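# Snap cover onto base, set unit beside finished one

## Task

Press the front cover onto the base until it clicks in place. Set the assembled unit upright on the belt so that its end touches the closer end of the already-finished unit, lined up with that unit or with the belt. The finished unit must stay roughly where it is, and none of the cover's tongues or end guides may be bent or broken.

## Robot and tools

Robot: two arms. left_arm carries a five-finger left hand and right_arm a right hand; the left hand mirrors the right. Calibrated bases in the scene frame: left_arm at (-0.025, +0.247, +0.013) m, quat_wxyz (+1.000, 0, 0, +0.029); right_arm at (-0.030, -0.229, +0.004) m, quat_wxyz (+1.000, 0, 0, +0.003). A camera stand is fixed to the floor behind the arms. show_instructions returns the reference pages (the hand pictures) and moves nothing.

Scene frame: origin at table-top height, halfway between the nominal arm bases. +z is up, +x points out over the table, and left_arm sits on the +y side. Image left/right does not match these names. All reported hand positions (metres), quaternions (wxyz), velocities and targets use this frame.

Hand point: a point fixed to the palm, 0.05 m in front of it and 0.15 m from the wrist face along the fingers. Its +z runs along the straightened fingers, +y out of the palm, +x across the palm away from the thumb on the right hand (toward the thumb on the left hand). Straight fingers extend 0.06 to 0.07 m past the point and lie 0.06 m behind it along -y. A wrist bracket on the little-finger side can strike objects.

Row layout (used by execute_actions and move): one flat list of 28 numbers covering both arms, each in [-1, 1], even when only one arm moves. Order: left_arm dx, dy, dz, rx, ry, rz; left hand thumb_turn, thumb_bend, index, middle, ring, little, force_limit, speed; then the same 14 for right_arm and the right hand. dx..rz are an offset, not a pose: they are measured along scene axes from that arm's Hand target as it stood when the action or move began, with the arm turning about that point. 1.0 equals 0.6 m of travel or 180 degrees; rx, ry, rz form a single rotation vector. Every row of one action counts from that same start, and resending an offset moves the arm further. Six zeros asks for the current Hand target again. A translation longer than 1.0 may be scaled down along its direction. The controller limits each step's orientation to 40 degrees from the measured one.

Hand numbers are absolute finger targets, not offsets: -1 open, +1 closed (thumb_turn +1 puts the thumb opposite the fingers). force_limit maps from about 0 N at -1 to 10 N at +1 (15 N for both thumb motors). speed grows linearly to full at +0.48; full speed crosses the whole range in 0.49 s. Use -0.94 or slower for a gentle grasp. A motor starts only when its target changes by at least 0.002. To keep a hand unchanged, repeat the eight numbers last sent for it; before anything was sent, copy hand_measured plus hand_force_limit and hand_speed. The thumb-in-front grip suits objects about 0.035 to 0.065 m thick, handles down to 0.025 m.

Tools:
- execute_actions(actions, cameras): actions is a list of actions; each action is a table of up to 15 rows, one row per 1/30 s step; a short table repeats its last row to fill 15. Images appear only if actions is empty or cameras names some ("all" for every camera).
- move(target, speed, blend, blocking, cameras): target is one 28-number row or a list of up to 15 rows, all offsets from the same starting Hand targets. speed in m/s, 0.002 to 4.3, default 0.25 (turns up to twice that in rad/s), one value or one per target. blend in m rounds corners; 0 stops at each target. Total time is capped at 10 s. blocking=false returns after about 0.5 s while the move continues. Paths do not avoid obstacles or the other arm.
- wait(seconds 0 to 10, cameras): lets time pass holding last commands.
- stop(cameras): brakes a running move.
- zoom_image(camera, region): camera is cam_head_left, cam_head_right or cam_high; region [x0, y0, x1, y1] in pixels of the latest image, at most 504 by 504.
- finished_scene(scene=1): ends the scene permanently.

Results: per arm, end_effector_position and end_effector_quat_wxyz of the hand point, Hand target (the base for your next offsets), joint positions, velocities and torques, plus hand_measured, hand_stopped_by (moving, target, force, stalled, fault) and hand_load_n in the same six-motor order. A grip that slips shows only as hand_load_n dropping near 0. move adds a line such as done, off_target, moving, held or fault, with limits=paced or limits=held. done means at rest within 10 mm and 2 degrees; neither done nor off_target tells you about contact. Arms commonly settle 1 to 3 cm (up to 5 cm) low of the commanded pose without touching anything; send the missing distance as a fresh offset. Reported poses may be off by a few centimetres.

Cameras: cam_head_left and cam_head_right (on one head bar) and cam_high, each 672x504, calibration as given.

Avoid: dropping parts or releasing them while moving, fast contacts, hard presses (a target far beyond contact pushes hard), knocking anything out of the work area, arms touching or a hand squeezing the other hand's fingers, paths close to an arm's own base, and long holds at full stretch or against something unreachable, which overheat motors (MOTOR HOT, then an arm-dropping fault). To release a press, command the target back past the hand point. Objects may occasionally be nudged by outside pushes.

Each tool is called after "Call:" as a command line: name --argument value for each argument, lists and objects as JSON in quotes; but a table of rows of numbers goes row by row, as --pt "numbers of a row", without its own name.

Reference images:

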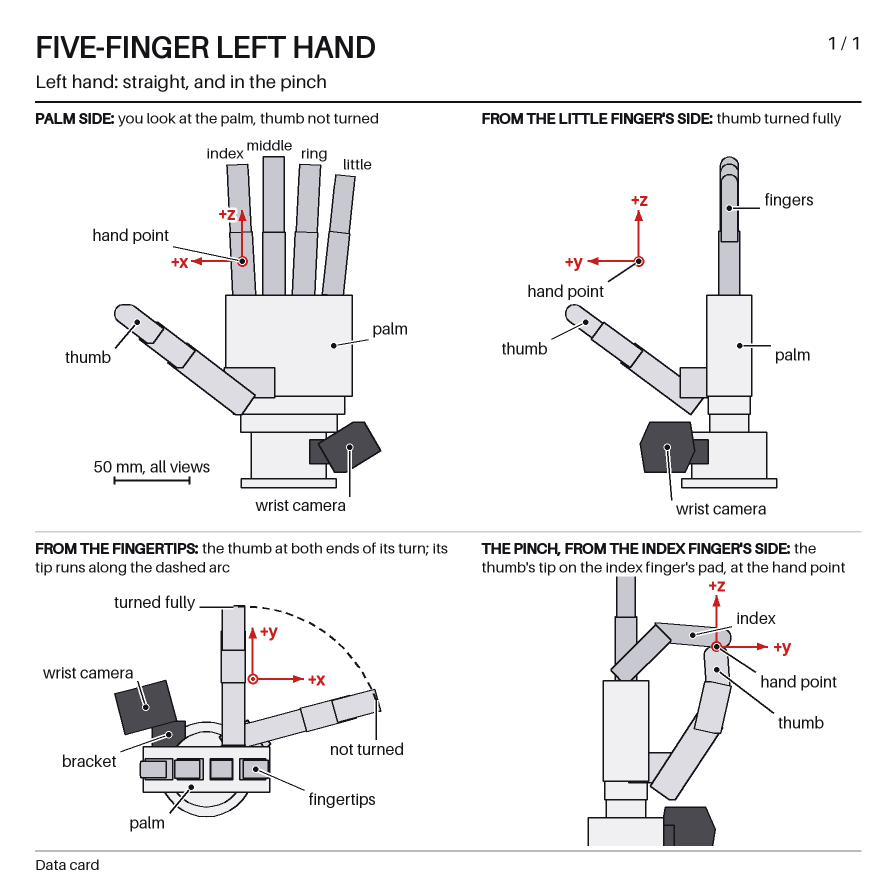

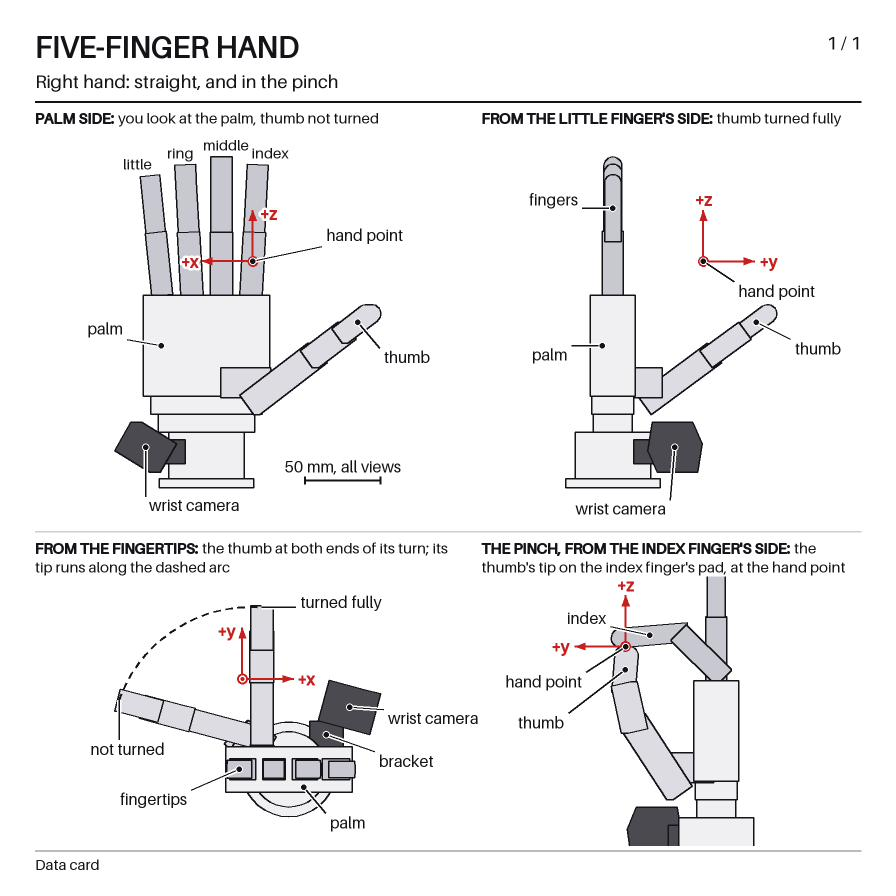

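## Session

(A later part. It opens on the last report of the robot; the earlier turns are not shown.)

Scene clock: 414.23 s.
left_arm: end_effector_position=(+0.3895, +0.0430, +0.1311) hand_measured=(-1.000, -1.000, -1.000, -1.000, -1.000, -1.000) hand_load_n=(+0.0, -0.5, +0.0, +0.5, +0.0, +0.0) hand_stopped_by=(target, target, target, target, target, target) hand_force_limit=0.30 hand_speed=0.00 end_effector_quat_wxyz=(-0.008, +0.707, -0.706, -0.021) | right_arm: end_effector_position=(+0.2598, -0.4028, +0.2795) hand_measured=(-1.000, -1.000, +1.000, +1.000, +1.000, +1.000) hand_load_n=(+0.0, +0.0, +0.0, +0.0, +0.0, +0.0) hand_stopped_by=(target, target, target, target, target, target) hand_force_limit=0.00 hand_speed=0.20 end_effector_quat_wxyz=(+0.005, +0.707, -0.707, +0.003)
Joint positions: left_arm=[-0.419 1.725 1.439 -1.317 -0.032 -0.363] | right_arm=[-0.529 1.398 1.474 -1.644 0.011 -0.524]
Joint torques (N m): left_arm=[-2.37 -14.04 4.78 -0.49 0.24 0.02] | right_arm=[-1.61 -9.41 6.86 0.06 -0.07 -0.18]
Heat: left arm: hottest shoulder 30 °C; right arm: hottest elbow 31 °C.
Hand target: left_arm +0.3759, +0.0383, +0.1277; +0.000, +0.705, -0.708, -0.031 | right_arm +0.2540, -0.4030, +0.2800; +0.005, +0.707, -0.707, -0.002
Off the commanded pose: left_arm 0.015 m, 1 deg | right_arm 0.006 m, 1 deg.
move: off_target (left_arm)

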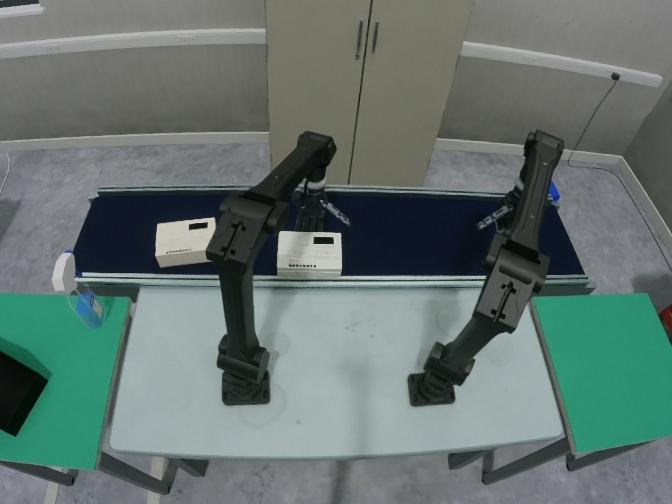

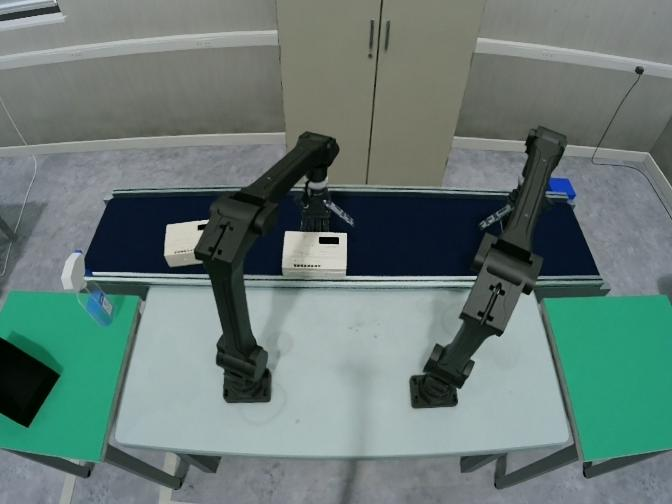

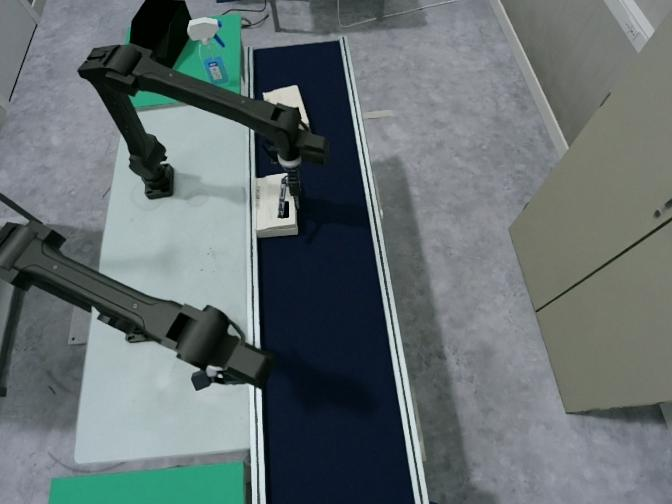

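Call:
move --target '[-0.017, 0.0, -0.004, 0, 0, 0, -1, -1, -1, -1, -1, -1, 0.3, 0, 0, 0, 0, 0, 0, 0, -1, -1, 1, 1, 1, 1, 0, 0.2]' --speed 0.04 --cameras '["all"]'

Call:
zoom_image --camera "cam_head_right" --region '[275, 205, 355, 285]'

Call:
zoom_image --camera "cam_high" --region '[250, 215, 305, 245]'

Scene clock: 415.43 s.
left_arm: end_effector_position=(+0.3863, +0.0442, +0.1301) hand_measured=(-1.000, -1.000, -1.000, -1.000, -1.000, -1.000) hand_load_n=(+0.0, +0.0, +0.0, +1.0, +0.0, +0.0) hand_stopped_by=(target, target, target, target, target, target) hand_force_limit=0.30 hand_speed=0.00 end_effector_quat_wxyz=(-0.013, +0.711, -0.703, -0.014) | right_arm: end_effector_position=(+0.2598, -0.4028, +0.2795) hand_measured=(-1.000, -1.000, +1.000, +1.000, +1.000, +1.000) hand_load_n=(+0.0, +0.0, +0.0, +0.0, +0.0, +0.0) hand_stopped_by=(target, target, target, target, target, target) hand_force_limit=0.00 hand_speed=0.20 end_effector_quat_wxyz=(+0.005, +0.707, -0.707, +0.003)
Joint positions: left_arm=[-0.42 1.703 1.41 -1.293 -0.035 -0.373] | right_arm=[-0.529 1.398 1.474 -1.644 0.011 -0.524]
Joint torques (N m): left_arm=[-2.84 -13.8 4.41 -0.94 0.36 0.03] | right_arm=[-1.61 -9.41 6.87 0.05 -0.07 -0.18]
Heat: left arm: hottest shoulder 30 °C; right arm: hottest elbow 31 °C.
Hand target: left_arm +0.3658, +0.0384, +0.1254; +0.000, +0.705, -0.708, -0.031 | right_arm +0.2540, -0.4030, +0.2800; +0.005, +0.707, -0.707, -0.002
Off the commanded pose: left_arm 0.022 m, 3 deg | right_arm 0.006 m, 1 deg.
move: off_target (left_arm)

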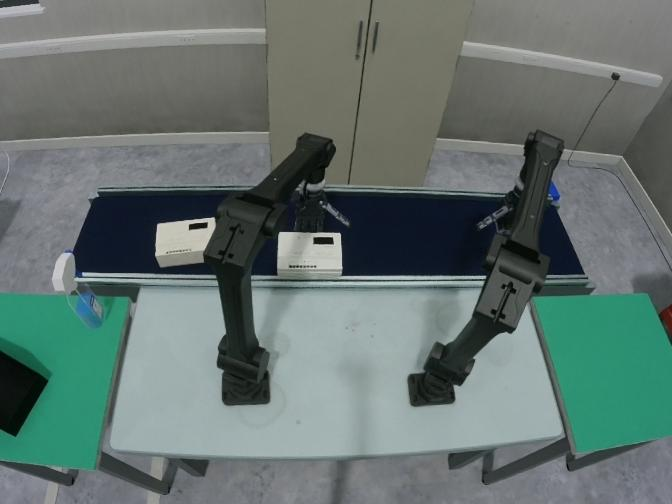

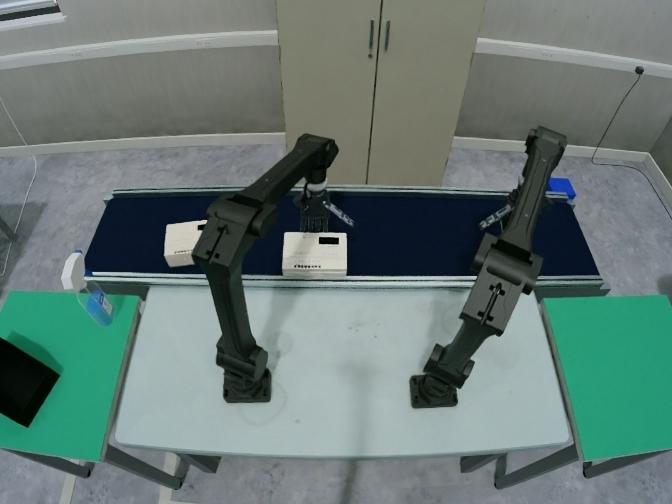

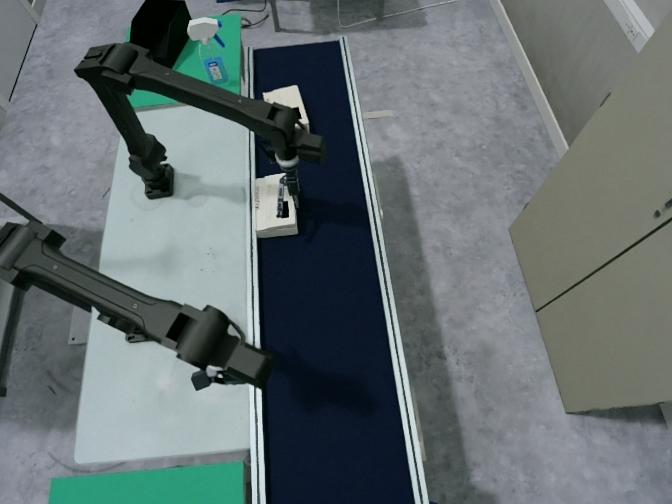

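Scaled by 6.300 from the camera's 672x504 image, which has a finer 960x720 frame.

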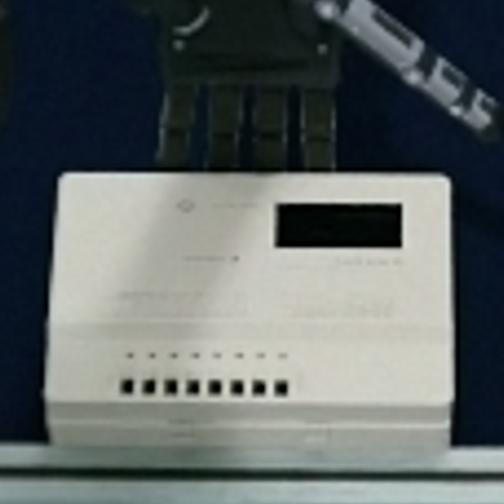

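Scaled by 9.164 from the camera's 672x504 image, which has a finer 960x720 frame.

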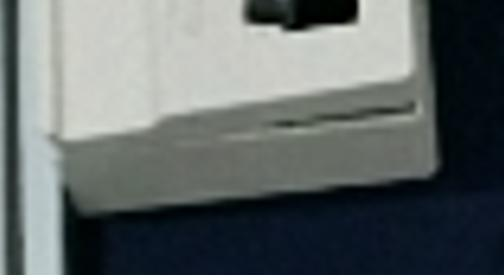

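Call:
move --target '[-0.02, 0.0, -0.004, 0, 0, 0, -1, -1, -1, -1, -1, -1, 0.3, 0, 0, 0, 0, 0, 0, 0, -1, -1, 1, 1, 1, 1, 0, 0.2]' --speed 0.04 --cameras '["all"]'

Call:
zoom_image --camera "cam_head_right" --region '[275, 205, 355, 285]'

Call:
zoom_image --camera "cam_high" --region '[250, 215, 305, 245]'

Scene clock: 416.57 s.
left_arm: end_effector_position=(+0.3832, +0.0441, +0.1326) hand_measured=(-1.000, -1.000, -1.000, -1.000, -1.000, -1.000) hand_load_n=(+0.0, -0.5, +0.0, +1.5, +0.0, +0.0) hand_stopped_by=(target, target, target, target, target, target) hand_force_limit=0.30 hand_speed=0.00 end_effector_quat_wxyz=(-0.021, +0.713, -0.701, -0.001) | right_arm: end_effector_position=(+0.2598, -0.4028, +0.2795) hand_measured=(-1.000, -1.000, +1.000, +1.000, +1.000, +1.000) hand_load_n=(+0.0, +0.0, +0.0, +0.0, +0.0, +0.0) hand_stopped_by=(target, target, target, target, target, target) hand_force_limit=0.00 hand_speed=0.20 end_effector_quat_wxyz=(+0.005, +0.707, -0.707, +0.003)
Joint positions: left_arm=[-0.423 1.673 1.382 -1.265 -0.04 -0.383] | right_arm=[-0.529 1.398 1.474 -1.644 0.011 -0.524]
Joint torques (N m): left_arm=[-3.19 -12.98 3.81 -1.48 0.58 0.04] | right_arm=[-1.67 -9.41 6.87 0.08 -0.07 -0.18]
Heat: left arm: hottest shoulder 30 °C; right arm: hottest elbow 31 °C.
Hand target: left_arm +0.3538, +0.0383, +0.1229; +0.000, +0.705, -0.708, -0.031 | right_arm +0.2540, -0.4030, +0.2800; +0.005, +0.707, -0.707, -0.002
Off the commanded pose: left_arm 0.031 m, 4 deg | right_arm 0.006 m, 1 deg.
move: off_target (left_arm)

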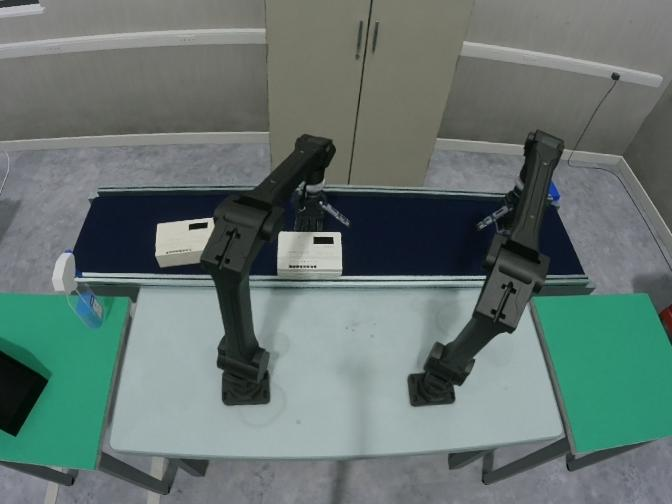

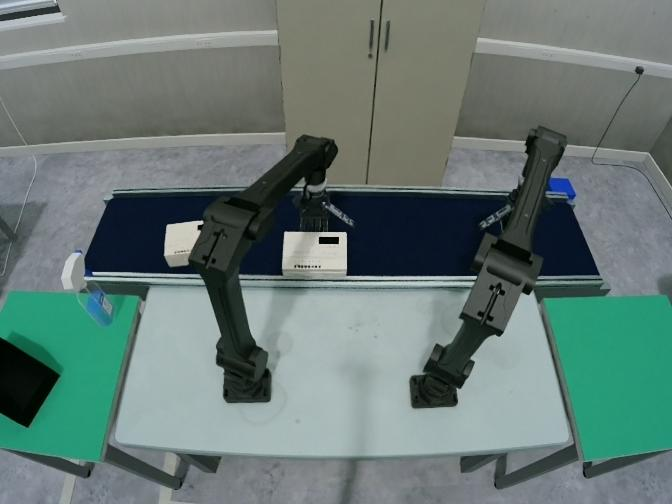

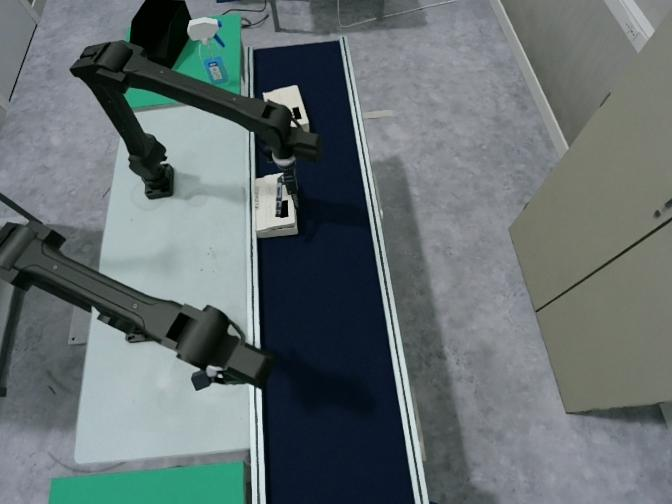

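Scaled by 6.300 from the camera's 672x504 image, which has a finer 960x720 frame.

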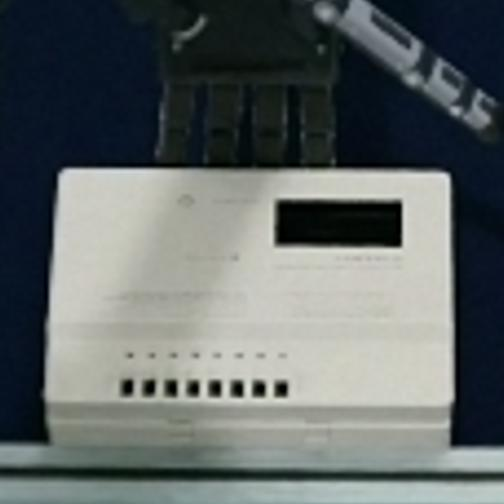

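Scaled by 9.164 from the camera's 672x504 image, which has a finer 960x720 frame.

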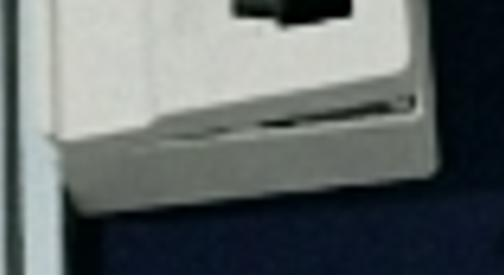

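Call:
zoom_image --camera "cam_high" --region '[284, 218, 302, 236]'

Call:
zoom_image --camera "cam_head_right" --region '[312, 258, 348, 282]'

Call:
zoom_image --camera "cam_head_right" --region '[278, 258, 314, 282]'

Scaled by 28.000 from the camera's 672x504 image, which has a finer 960x720 frame.

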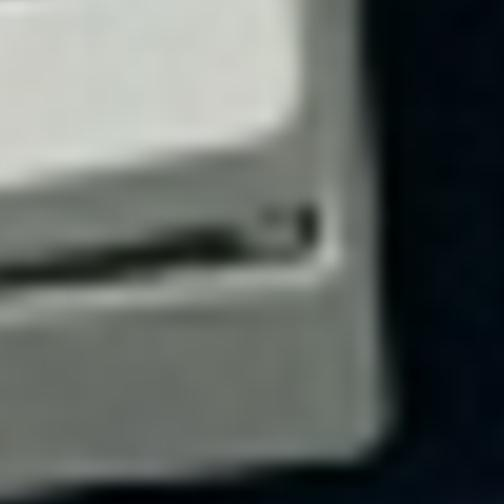

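Scaled by 14.000 from the camera's 672x504 image, which has a finer 960x720 frame.

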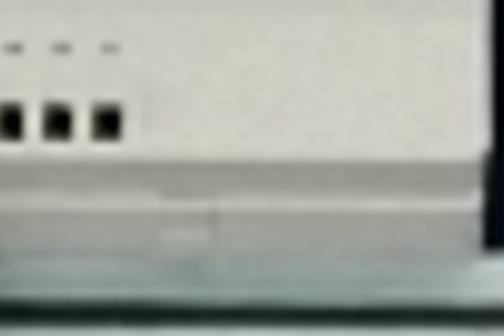

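Scaled by 14.000 from the camera's 672x504 image, which has a finer 960x720 frame.

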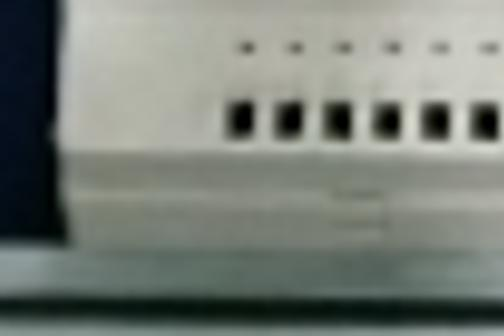

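Call:
move --target '[-0.003, 0.0, -0.035, 0, 0, 0, -1, -1, -1, -1, -1, -1, 0.3, 0, 0, 0, 0, 0, 0, 0, -1, -1, 1, 1, 1, 1, 0, 0.2]' --speed 0.04 --cameras '["all"]'

Call:
zoom_image --camera "cam_high" --region '[284, 218, 302, 236]'

Call:
zoom_image --camera "cam_head_right" --region '[275, 205, 355, 285]'

Scene clock: 418.27 s.
left_arm: end_effector_position=(+0.3826, +0.0438, +0.1237) hand_measured=(-1.000, -1.000, -1.000, -1.000, -1.000, -1.000) hand_load_n=(+0.0, +0.0, +0.0, +0.5, +0.5, +0.0) hand_stopped_by=(target, target, target, target, target, target) hand_force_limit=0.30 hand_speed=0.00 end_effector_quat_wxyz=(-0.026, +0.713, -0.701, +0.008) | right_arm: end_effector_position=(+0.2598, -0.4028, +0.2795) hand_measured=(-1.000, -1.000, +1.000, +1.000, +1.000, +1.000) hand_load_n=(+0.0, +0.0, +0.0, +0.0, +0.0, +0.0) hand_stopped_by=(target, target, target, target, target, target) hand_force_limit=0.00 hand_speed=0.20 end_effector_quat_wxyz=(+0.005, +0.707, -0.707, +0.003)
Joint positions: left_arm=[-0.425 1.664 1.348 -1.22 -0.041 -0.384] | right_arm=[-0.529 1.398 1.474 -1.644 0.011 -0.524]
Joint torques (N m): left_arm=[-3.14 -11.16 3.37 -1.11 0.62 0.03] | right_arm=[-1.55 -9.47 6.87 0.08 -0.07 -0.18]
Heat: left arm: hottest shoulder 30 °C; right arm: hottest elbow 31 °C.
Hand target: left_arm +0.3520, +0.0385, +0.1019; +0.000, +0.705, -0.708, -0.031 | right_arm +0.2540, -0.4030, +0.2800; +0.005, +0.707, -0.707, -0.002
Off the commanded pose: left_arm 0.038 m, 6 deg | right_arm 0.006 m, 1 deg.
move: off_target (left_arm)

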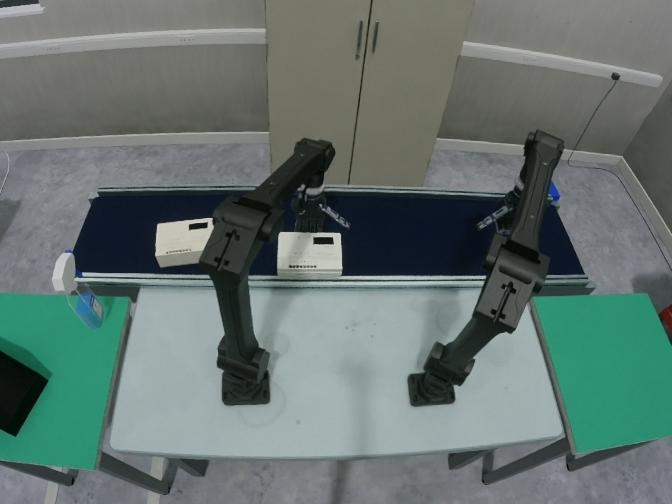

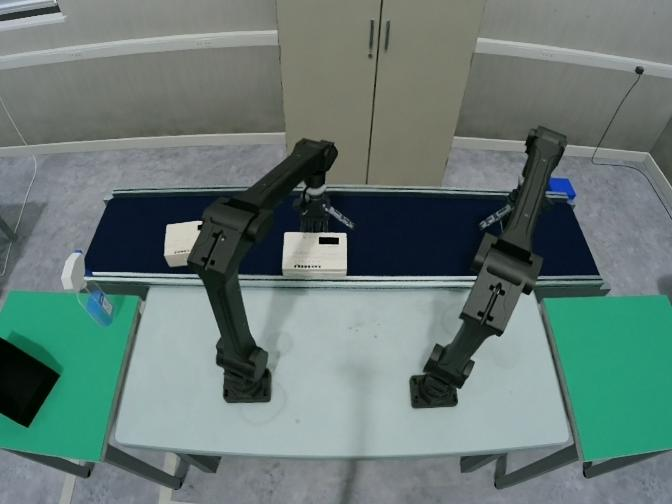

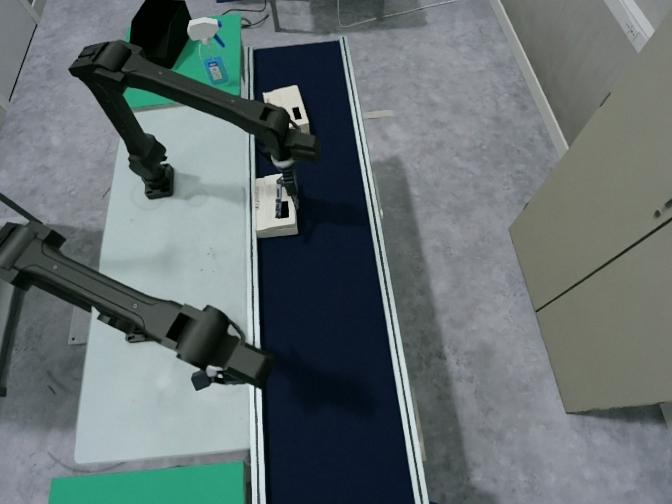

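Scaled by 28.000 from the camera's 672x504 image, which has a finer 960x720 frame.

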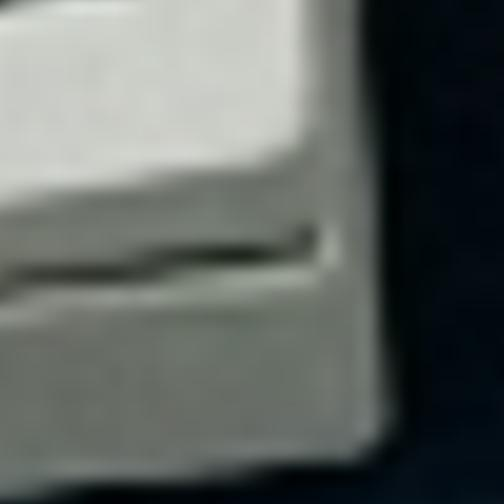

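Scaled by 6.300 from the camera's 672x504 image, which has a finer 960x720 frame.

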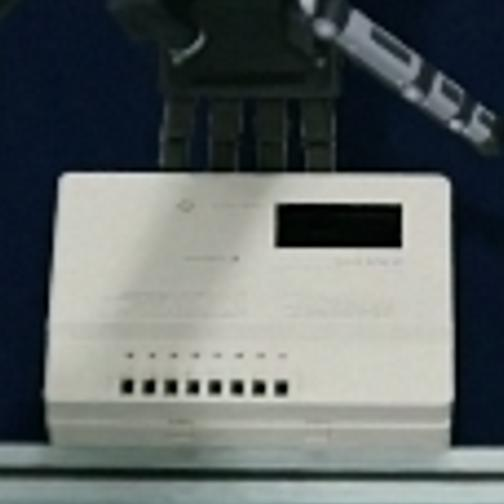

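Call:
move --pt "0.09 0.0 0.03 0 0 0 -1 -1 -1 -1 -1 -1 0.3 0 0 0 0 0 0 0 -1 -1 1 1 1 1 0 0.2" --pt "0.1 0.0 0.155 0 0 0 -1 -1 -1 -1 -1 -1 0.3 0 0 0 0 0 0 0 -1 -1 1 1 1 1 0 0.2" --pt "0.09 -0.012 0.155 0 0.012 0 -1 -1 1 1 1 1 0.3 0 0 0 0 0 0 0 -1 -1 1 1 1 1 0 0.2" --speed '[0.12, 0.2, 0.15]' --blend '[0.005, 0.01, 0]' --cameras '["all"]'

Call:
zoom_image --camera "cam_high" --region '[250, 165, 320, 245]'

Call:
zoom_image --camera "cam_high" --region '[284, 218, 302, 236]'

Call:
zoom_image --camera "cam_head_right" --region '[275, 215, 355, 285]'

Scene clock: 422.30 s.
left_arm: end_effector_position=(+0.3924, +0.0374, +0.1849) hand_measured=(-1.000, -1.000, +1.000, +1.000, +1.000, +1.000) hand_load_n=(+0.0, +0.0, +0.0, +0.0, +0.0, +0.0) hand_stopped_by=(target, target, target, target, target, target) hand_force_limit=0.30 hand_speed=0.00 end_effector_quat_wxyz=(+0.018, +0.706, -0.706, -0.058) | right_arm: end_effector_position=(+0.2598, -0.4028, +0.2795) hand_measured=(-1.000, -1.000, +1.000, +1.000, +1.000, +1.000) hand_load_n=(+0.0, +0.0, +0.0, +0.0, +0.0, +0.0) hand_stopped_by=(target, target, target, target, target, target) hand_force_limit=0.00 hand_speed=0.20 end_effector_quat_wxyz=(+0.005, +0.707, -0.707, +0.003)
Joint positions: left_arm=[-0.421 1.77 1.628 -1.549 -0.015 -0.365] | right_arm=[-0.529 1.398 1.474 -1.644 0.011 -0.524]
Joint torques (N m): left_arm=[-1.2 -13.33 10.07 -0.66 0.1 0.16] | right_arm=[-1.61 -9.47 6.89 0.05 -0.07 -0.18]
Heat: left arm: hottest shoulder 30 °C; right arm: hottest elbow 31 °C.
Hand target: left_arm +0.4059, +0.0311, +0.1948; +0.013, +0.704, -0.708, -0.044 | right_arm +0.2540, -0.4030, +0.2800; +0.005, +0.707, -0.707, -0.002
Off the commanded pose: left_arm 0.018 m, 2 deg | right_arm 0.006 m, 1 deg.
move: off_target (left_arm); blend cut to 0.0094 m at target 2; target 3's new numbers were sent with left_arm's hand 0.018 m and 2 deg from that target

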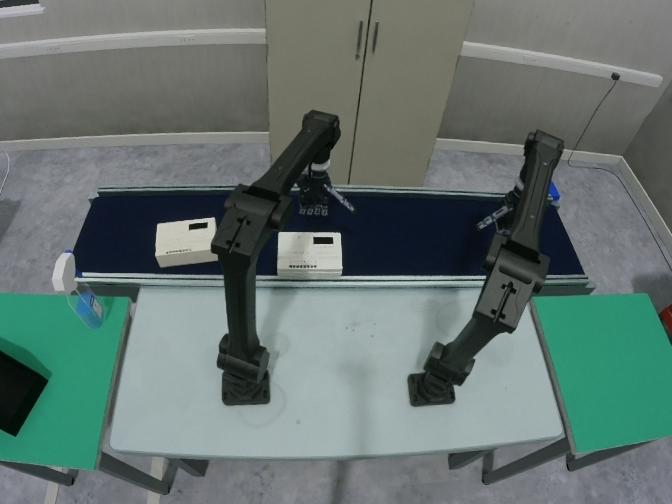

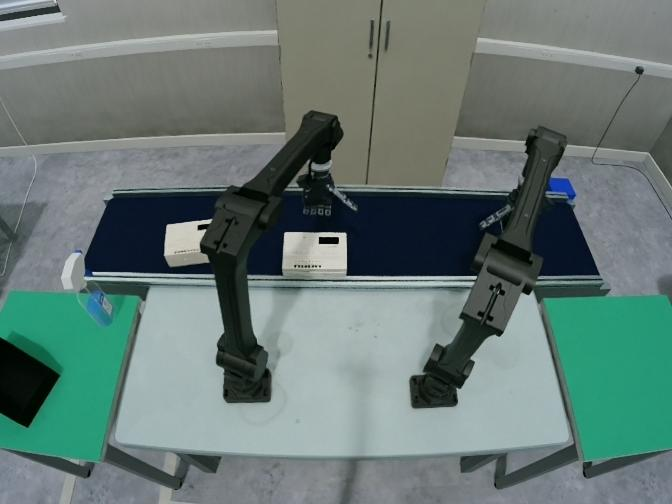

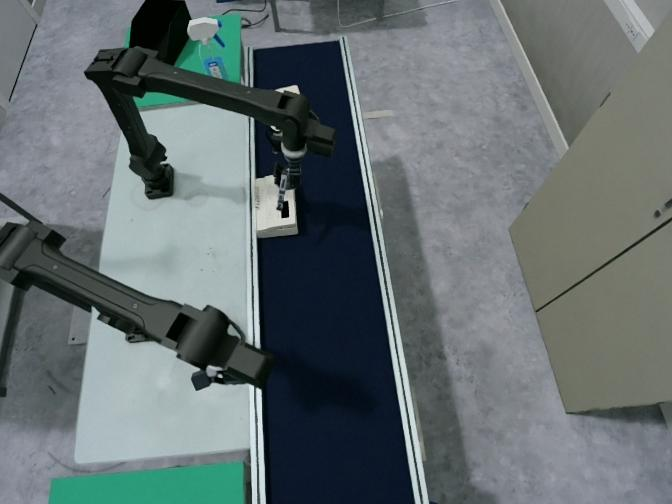

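Scaled by 6.300 from the camera's 672x504 image, which has a finer 960x720 frame.

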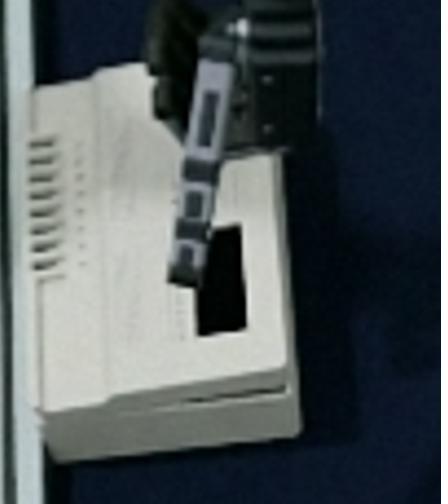

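Scaled by 28.000 from the camera's 672x504 image, which has a finer 960x720 frame.

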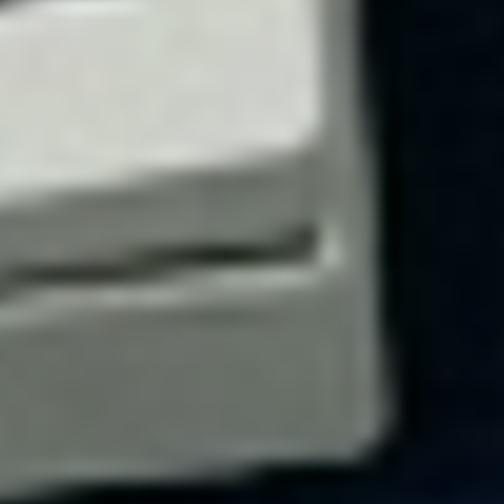

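Scaled by 6.300 from the camera's 672x504 image, which has a finer 960x720 frame.

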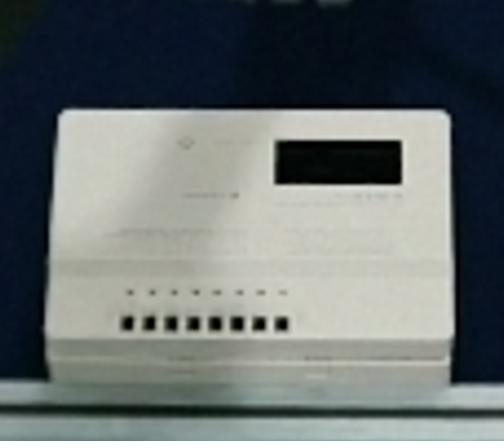

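Call:
execute_actions --actions '[]'

Scene clock: 424.13 s.
left_arm: end_effector_position=(+0.3924, +0.0374, +0.1849) hand_measured=(-1.000, -1.000, +1.000, +1.000, +1.000, +1.000) hand_load_n=(+0.0, +0.0, +0.0, +0.0, +0.0, +0.0) hand_stopped_by=(target, target, target, target, target, target) hand_force_limit=0.30 hand_speed=0.00 end_effector_quat_wxyz=(+0.018, +0.706, -0.706, -0.058) | right_arm: end_effector_position=(+0.2598, -0.4028, +0.2795) hand_measured=(-1.000, -1.000, +1.000, +1.000, +1.000, +1.000) hand_load_n=(+0.0, +0.0, +0.0, +0.0, +0.0, +0.0) hand_stopped_by=(target, target, target, target, target, target) hand_force_limit=0.00 hand_speed=0.20 end_effector_quat_wxyz=(+0.005, +0.707, -0.707, +0.003)
Joint positions: left_arm=[-0.421 1.77 1.628 -1.549 -0.015 -0.365] | right_arm=[-0.529 1.398 1.474 -1.644 0.011 -0.524]
Joint velocities: within noise
Joint torques (N m): left_arm=[-1.2 -13.22 10.09 -0.65 0.11 0.17] | right_arm=[-1.61 -9.41 6.87 0.08 -0.07 -0.17]
Heat: left arm: hottest shoulder 30 °C; right arm: hottest elbow 31 °C.
Hand target: left_arm +0.4059, +0.0311, +0.1948; +0.013, +0.704, -0.708, -0.044 | right_arm +0.2540, -0.4030, +0.2800; +0.005, +0.707, -0.707, -0.002
Off the commanded pose: left_arm 0.018 m, 2 deg | right_arm 0.006 m, 1 deg.

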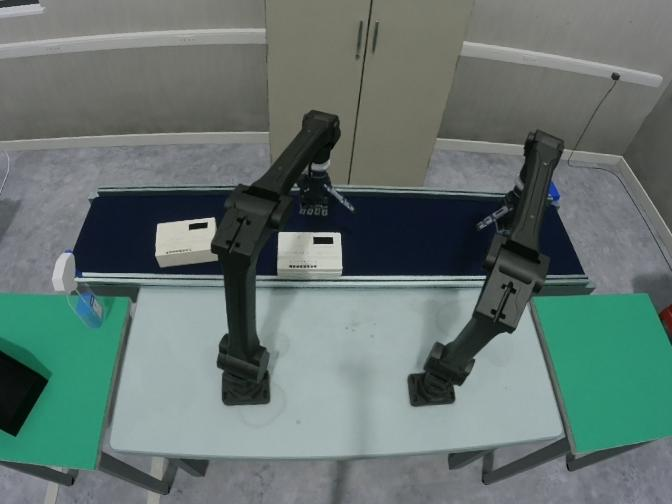

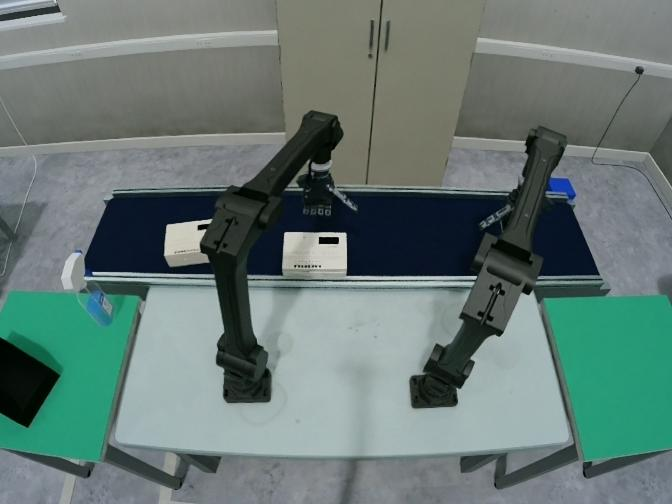

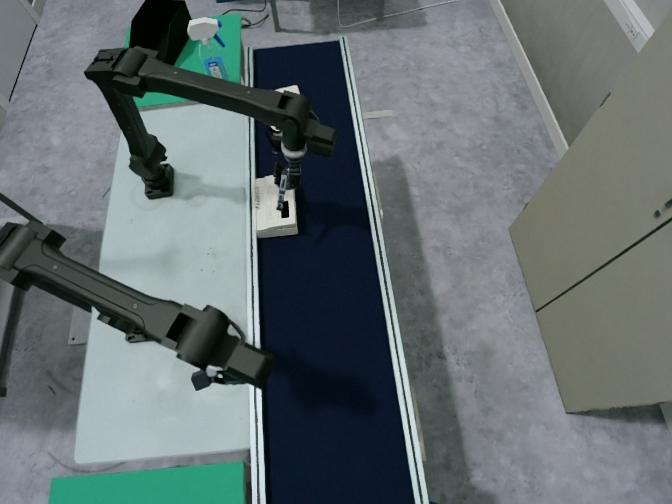

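Call:
zoom_image --camera "cam_high" --region '[284, 218, 302, 236]'

Call:
zoom_image --camera "cam_high" --region '[250, 170, 310, 245]'

Call:
zoom_image --camera "cam_head_right" --region '[275, 215, 355, 285]'

Scaled by 28.000 from the camera's 672x504 image, which has a finer 960x720 frame.

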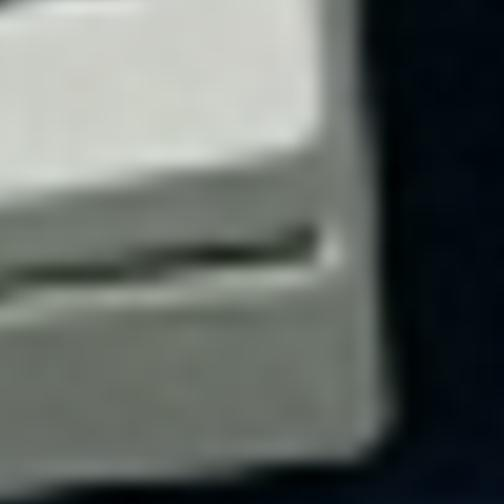

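Scaled by 6.720 from the camera's 672x504 image, which has a finer 960x720 frame.

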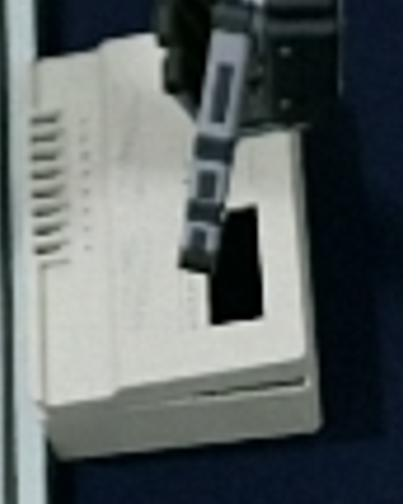

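Scaled by 6.300 from the camera's 672x504 image, which has a finer 960x720 frame.

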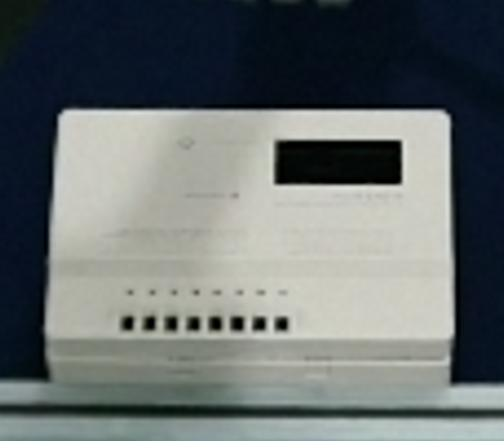

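Call:
move --target '[-0.0165, 0, -0.1747, 0,0,0, -1,-1,1,1,1,1,0.3,0, 0,0,0,0,0,0, -1,-1,1,1,1,1,0,0.2]' --speed 0.15

Scene clock: 426.30 s.
left_arm: end_effector_position=(+0.3997, +0.0342, +0.0973) hand_measured=(-1.000, -1.000, +1.000, +1.000, +1.000, +1.000) hand_load_n=(+0.0, +0.0, +0.0, +0.0, +0.0, +0.0) hand_stopped_by=(target, target, target, target, target, target) hand_force_limit=0.30 hand_speed=0.00 end_effector_quat_wxyz=(+0.010, +0.707, -0.706, -0.040) | right_arm: end_effector_position=(+0.2598, -0.4028, +0.2795) hand_measured=(-1.000, -1.000, +1.000, +1.000, +1.000, +1.000) hand_load_n=(+0.0, +0.0, +0.0, +0.0, +0.0, +0.0) hand_stopped_by=(target, target, target, target, target, target) hand_force_limit=0.00 hand_speed=0.20 end_effector_quat_wxyz=(+0.005, +0.707, -0.707, +0.003)
Joint positions: left_arm=[-0.422 1.819 1.467 -1.3 -0.015 -0.365] | right_arm=[-0.529 1.398 1.474 -1.644 0.011 -0.524]
Joint torques (N m): left_arm=[-1.67 -13.92 5.5 -0.05 0.12 0.09] | right_arm=[-1.67 -9.52 6.87 0.08 -0.07 -0.18]
Heat: left arm: hottest shoulder 30 °C; right arm: hottest elbow 31 °C.
Hand target: left_arm +0.3961, +0.0312, +0.0902; +0.013, +0.705, -0.708, -0.044 | right_arm +0.2540, -0.4030, +0.2800; +0.005, +0.707, -0.707, -0.002
Off the commanded pose: left_arm 0.009 m, 1 deg | right_arm 0.006 m, 1 deg.
move: done

Call:
move --pt "-0.01 0 -0.05 0 0.005 0 -1 -1 1 1 1 1 0.3 0 0 0 0 0 0 0 -1 -1 1 1 1 1 0 0.2" --pt "-0.035 0 -0.113 0 0.015 0 -1 -1 1 1 1 1 0.3 0 0 0 0 0 0 0 -1 -1 1 1 1 1 0 0.2" --speed 0.06

Scene clock: 428.60 s.
left_arm: end_effector_position=(+0.3955, +0.0331, +0.0791) hand_measured=(-1.000, -1.000, +1.000, +1.000, +1.000, +1.000) hand_load_n=(+0.0, +0.0, -3.0, -0.5, -1.0, -0.5) hand_stopped_by=(target, target, target, target, target, target) hand_force_limit=0.30 hand_speed=0.00 end_effector_quat_wxyz=(+0.004, +0.707, -0.707, -0.015) | right_arm: end_effector_position=(+0.2598, -0.4028, +0.2795) hand_measured=(-1.000, -1.000, +1.000, +1.000, +1.000, +1.000) hand_load_n=(+0.0, +0.0, +0.0, +0.0, +0.0, +0.0) hand_stopped_by=(target, target, target, target, target, target) hand_force_limit=0.00 hand_speed=0.20 end_effector_quat_wxyz=(+0.005, +0.707, -0.707, +0.003)
Joint positions: left_arm=[-0.423 1.793 1.386 -1.194 -0.005 -0.365] | right_arm=[-0.529 1.398 1.474 -1.644 0.011 -0.524]
Joint torques (N m): left_arm=[-2.14 -7.94 2.48 0.81 0.41 0.02] | right_arm=[-1.61 -9.47 6.9 0.09 -0.07 -0.18]
Heat: left arm: hottest shoulder 30 °C; right arm: hottest elbow 31 °C.
Hand target: left_arm +0.3751, +0.0312, +0.0223; +0.030, +0.703, -0.708, -0.061 | right_arm +0.2540, -0.4030, +0.2800; +0.005, +0.707, -0.707, -0.002
Off the commanded pose: left_arm 0.060 m, 6 deg | right_arm 0.006 m, 1 deg.
move: off_target (left_arm)

Call:
move --target '[-0.03, 0, -0.1, 0,0.012,0, -1,-1,1,1,1,1,0.3,0, 0,0,0,0,0,0, -1,-1,1,1,1,1,0,0.2]' --speed 0.08 --cameras '["all"]'

Call:
zoom_image --camera "cam_high" --region '[284, 218, 302, 236]'

Call:
zoom_image --camera "cam_head_right" --region '[275, 215, 355, 285]'

Scene clock: 430.03 s.
left_arm: end_effector_position=(+0.3919, +0.0343, +0.0725) hand_measured=(-1.000, -1.000, +1.000, +1.000, +1.000, +1.000) hand_load_n=(+0.0, +0.0, +0.0, +0.0, -4.0, -8.5) hand_stopped_by=(target, target, target, target, target, target) hand_force_limit=0.30 hand_speed=0.00 end_effector_quat_wxyz=(-0.006, +0.707, -0.707, +0.009) | right_arm: end_effector_position=(+0.2598, -0.4028, +0.2795) hand_measured=(-1.000, -1.000, +1.000, +1.000, +1.000, +1.000) hand_load_n=(+0.0, +0.0, +0.0, +0.0, +0.0, +0.0) hand_stopped_by=(target, target, target, target, target, target) hand_force_limit=0.00 hand_speed=0.20 end_effector_quat_wxyz=(+0.005, +0.707, -0.707, +0.003)
Joint positions: left_arm=[-0.423 1.755 1.32 -1.114 -0.004 -0.365] | right_arm=[-0.529 1.398 1.474 -1.644 0.011 -0.524]
Joint torques (N m): left_arm=[-2.49 -1.32 0.09 1.76 0.94 -0.01] | right_arm=[-1.61 -9.41 6.87 0.06 -0.07 -0.18]
Heat: left arm: hottest shoulder 30 °C; right arm: hottest elbow 31 °C.
Hand target: left_arm +0.3571, +0.0312, -0.0377; +0.043, +0.702, -0.707, -0.074 | right_arm +0.2540, -0.4030, +0.2800; +0.005, +0.707, -0.707, -0.002
Off the commanded pose: left_arm 0.116 m, 11 deg | right_arm 0.006 m, 1 deg.
move: off_target (left_arm)

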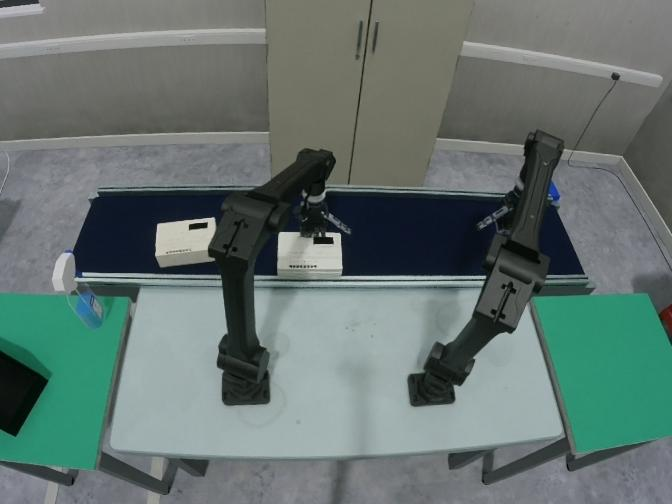

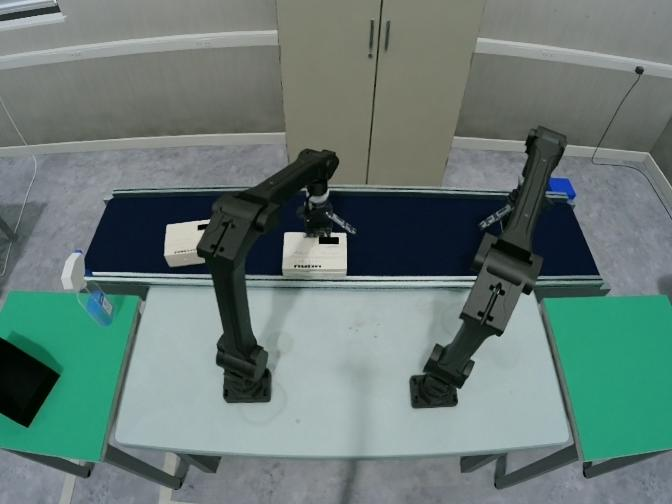

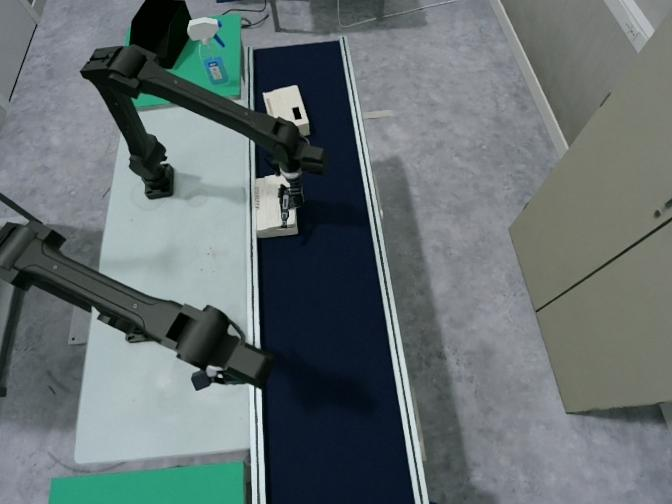

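Scaled by 28.000 from the camera's 672x504 image, which has a finer 960x720 frame.

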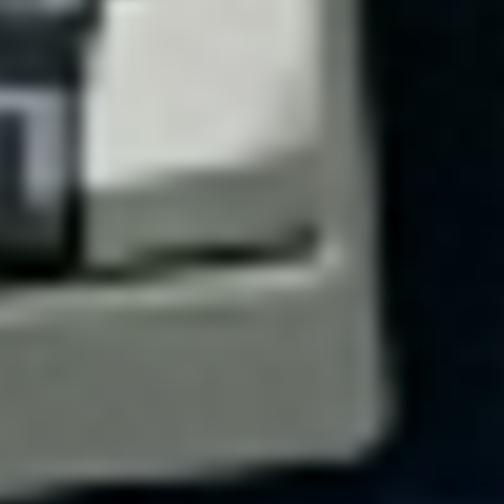

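Scaled by 6.300 from the camera's 672x504 image, which has a finer 960x720 frame.

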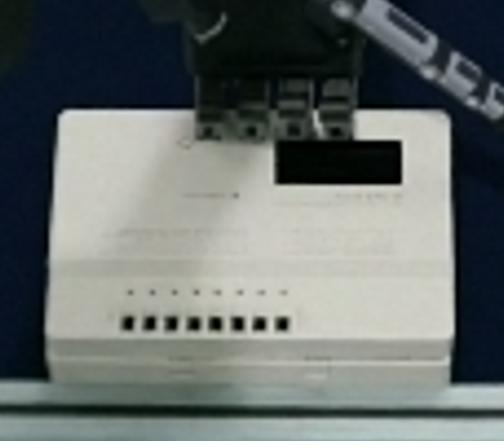

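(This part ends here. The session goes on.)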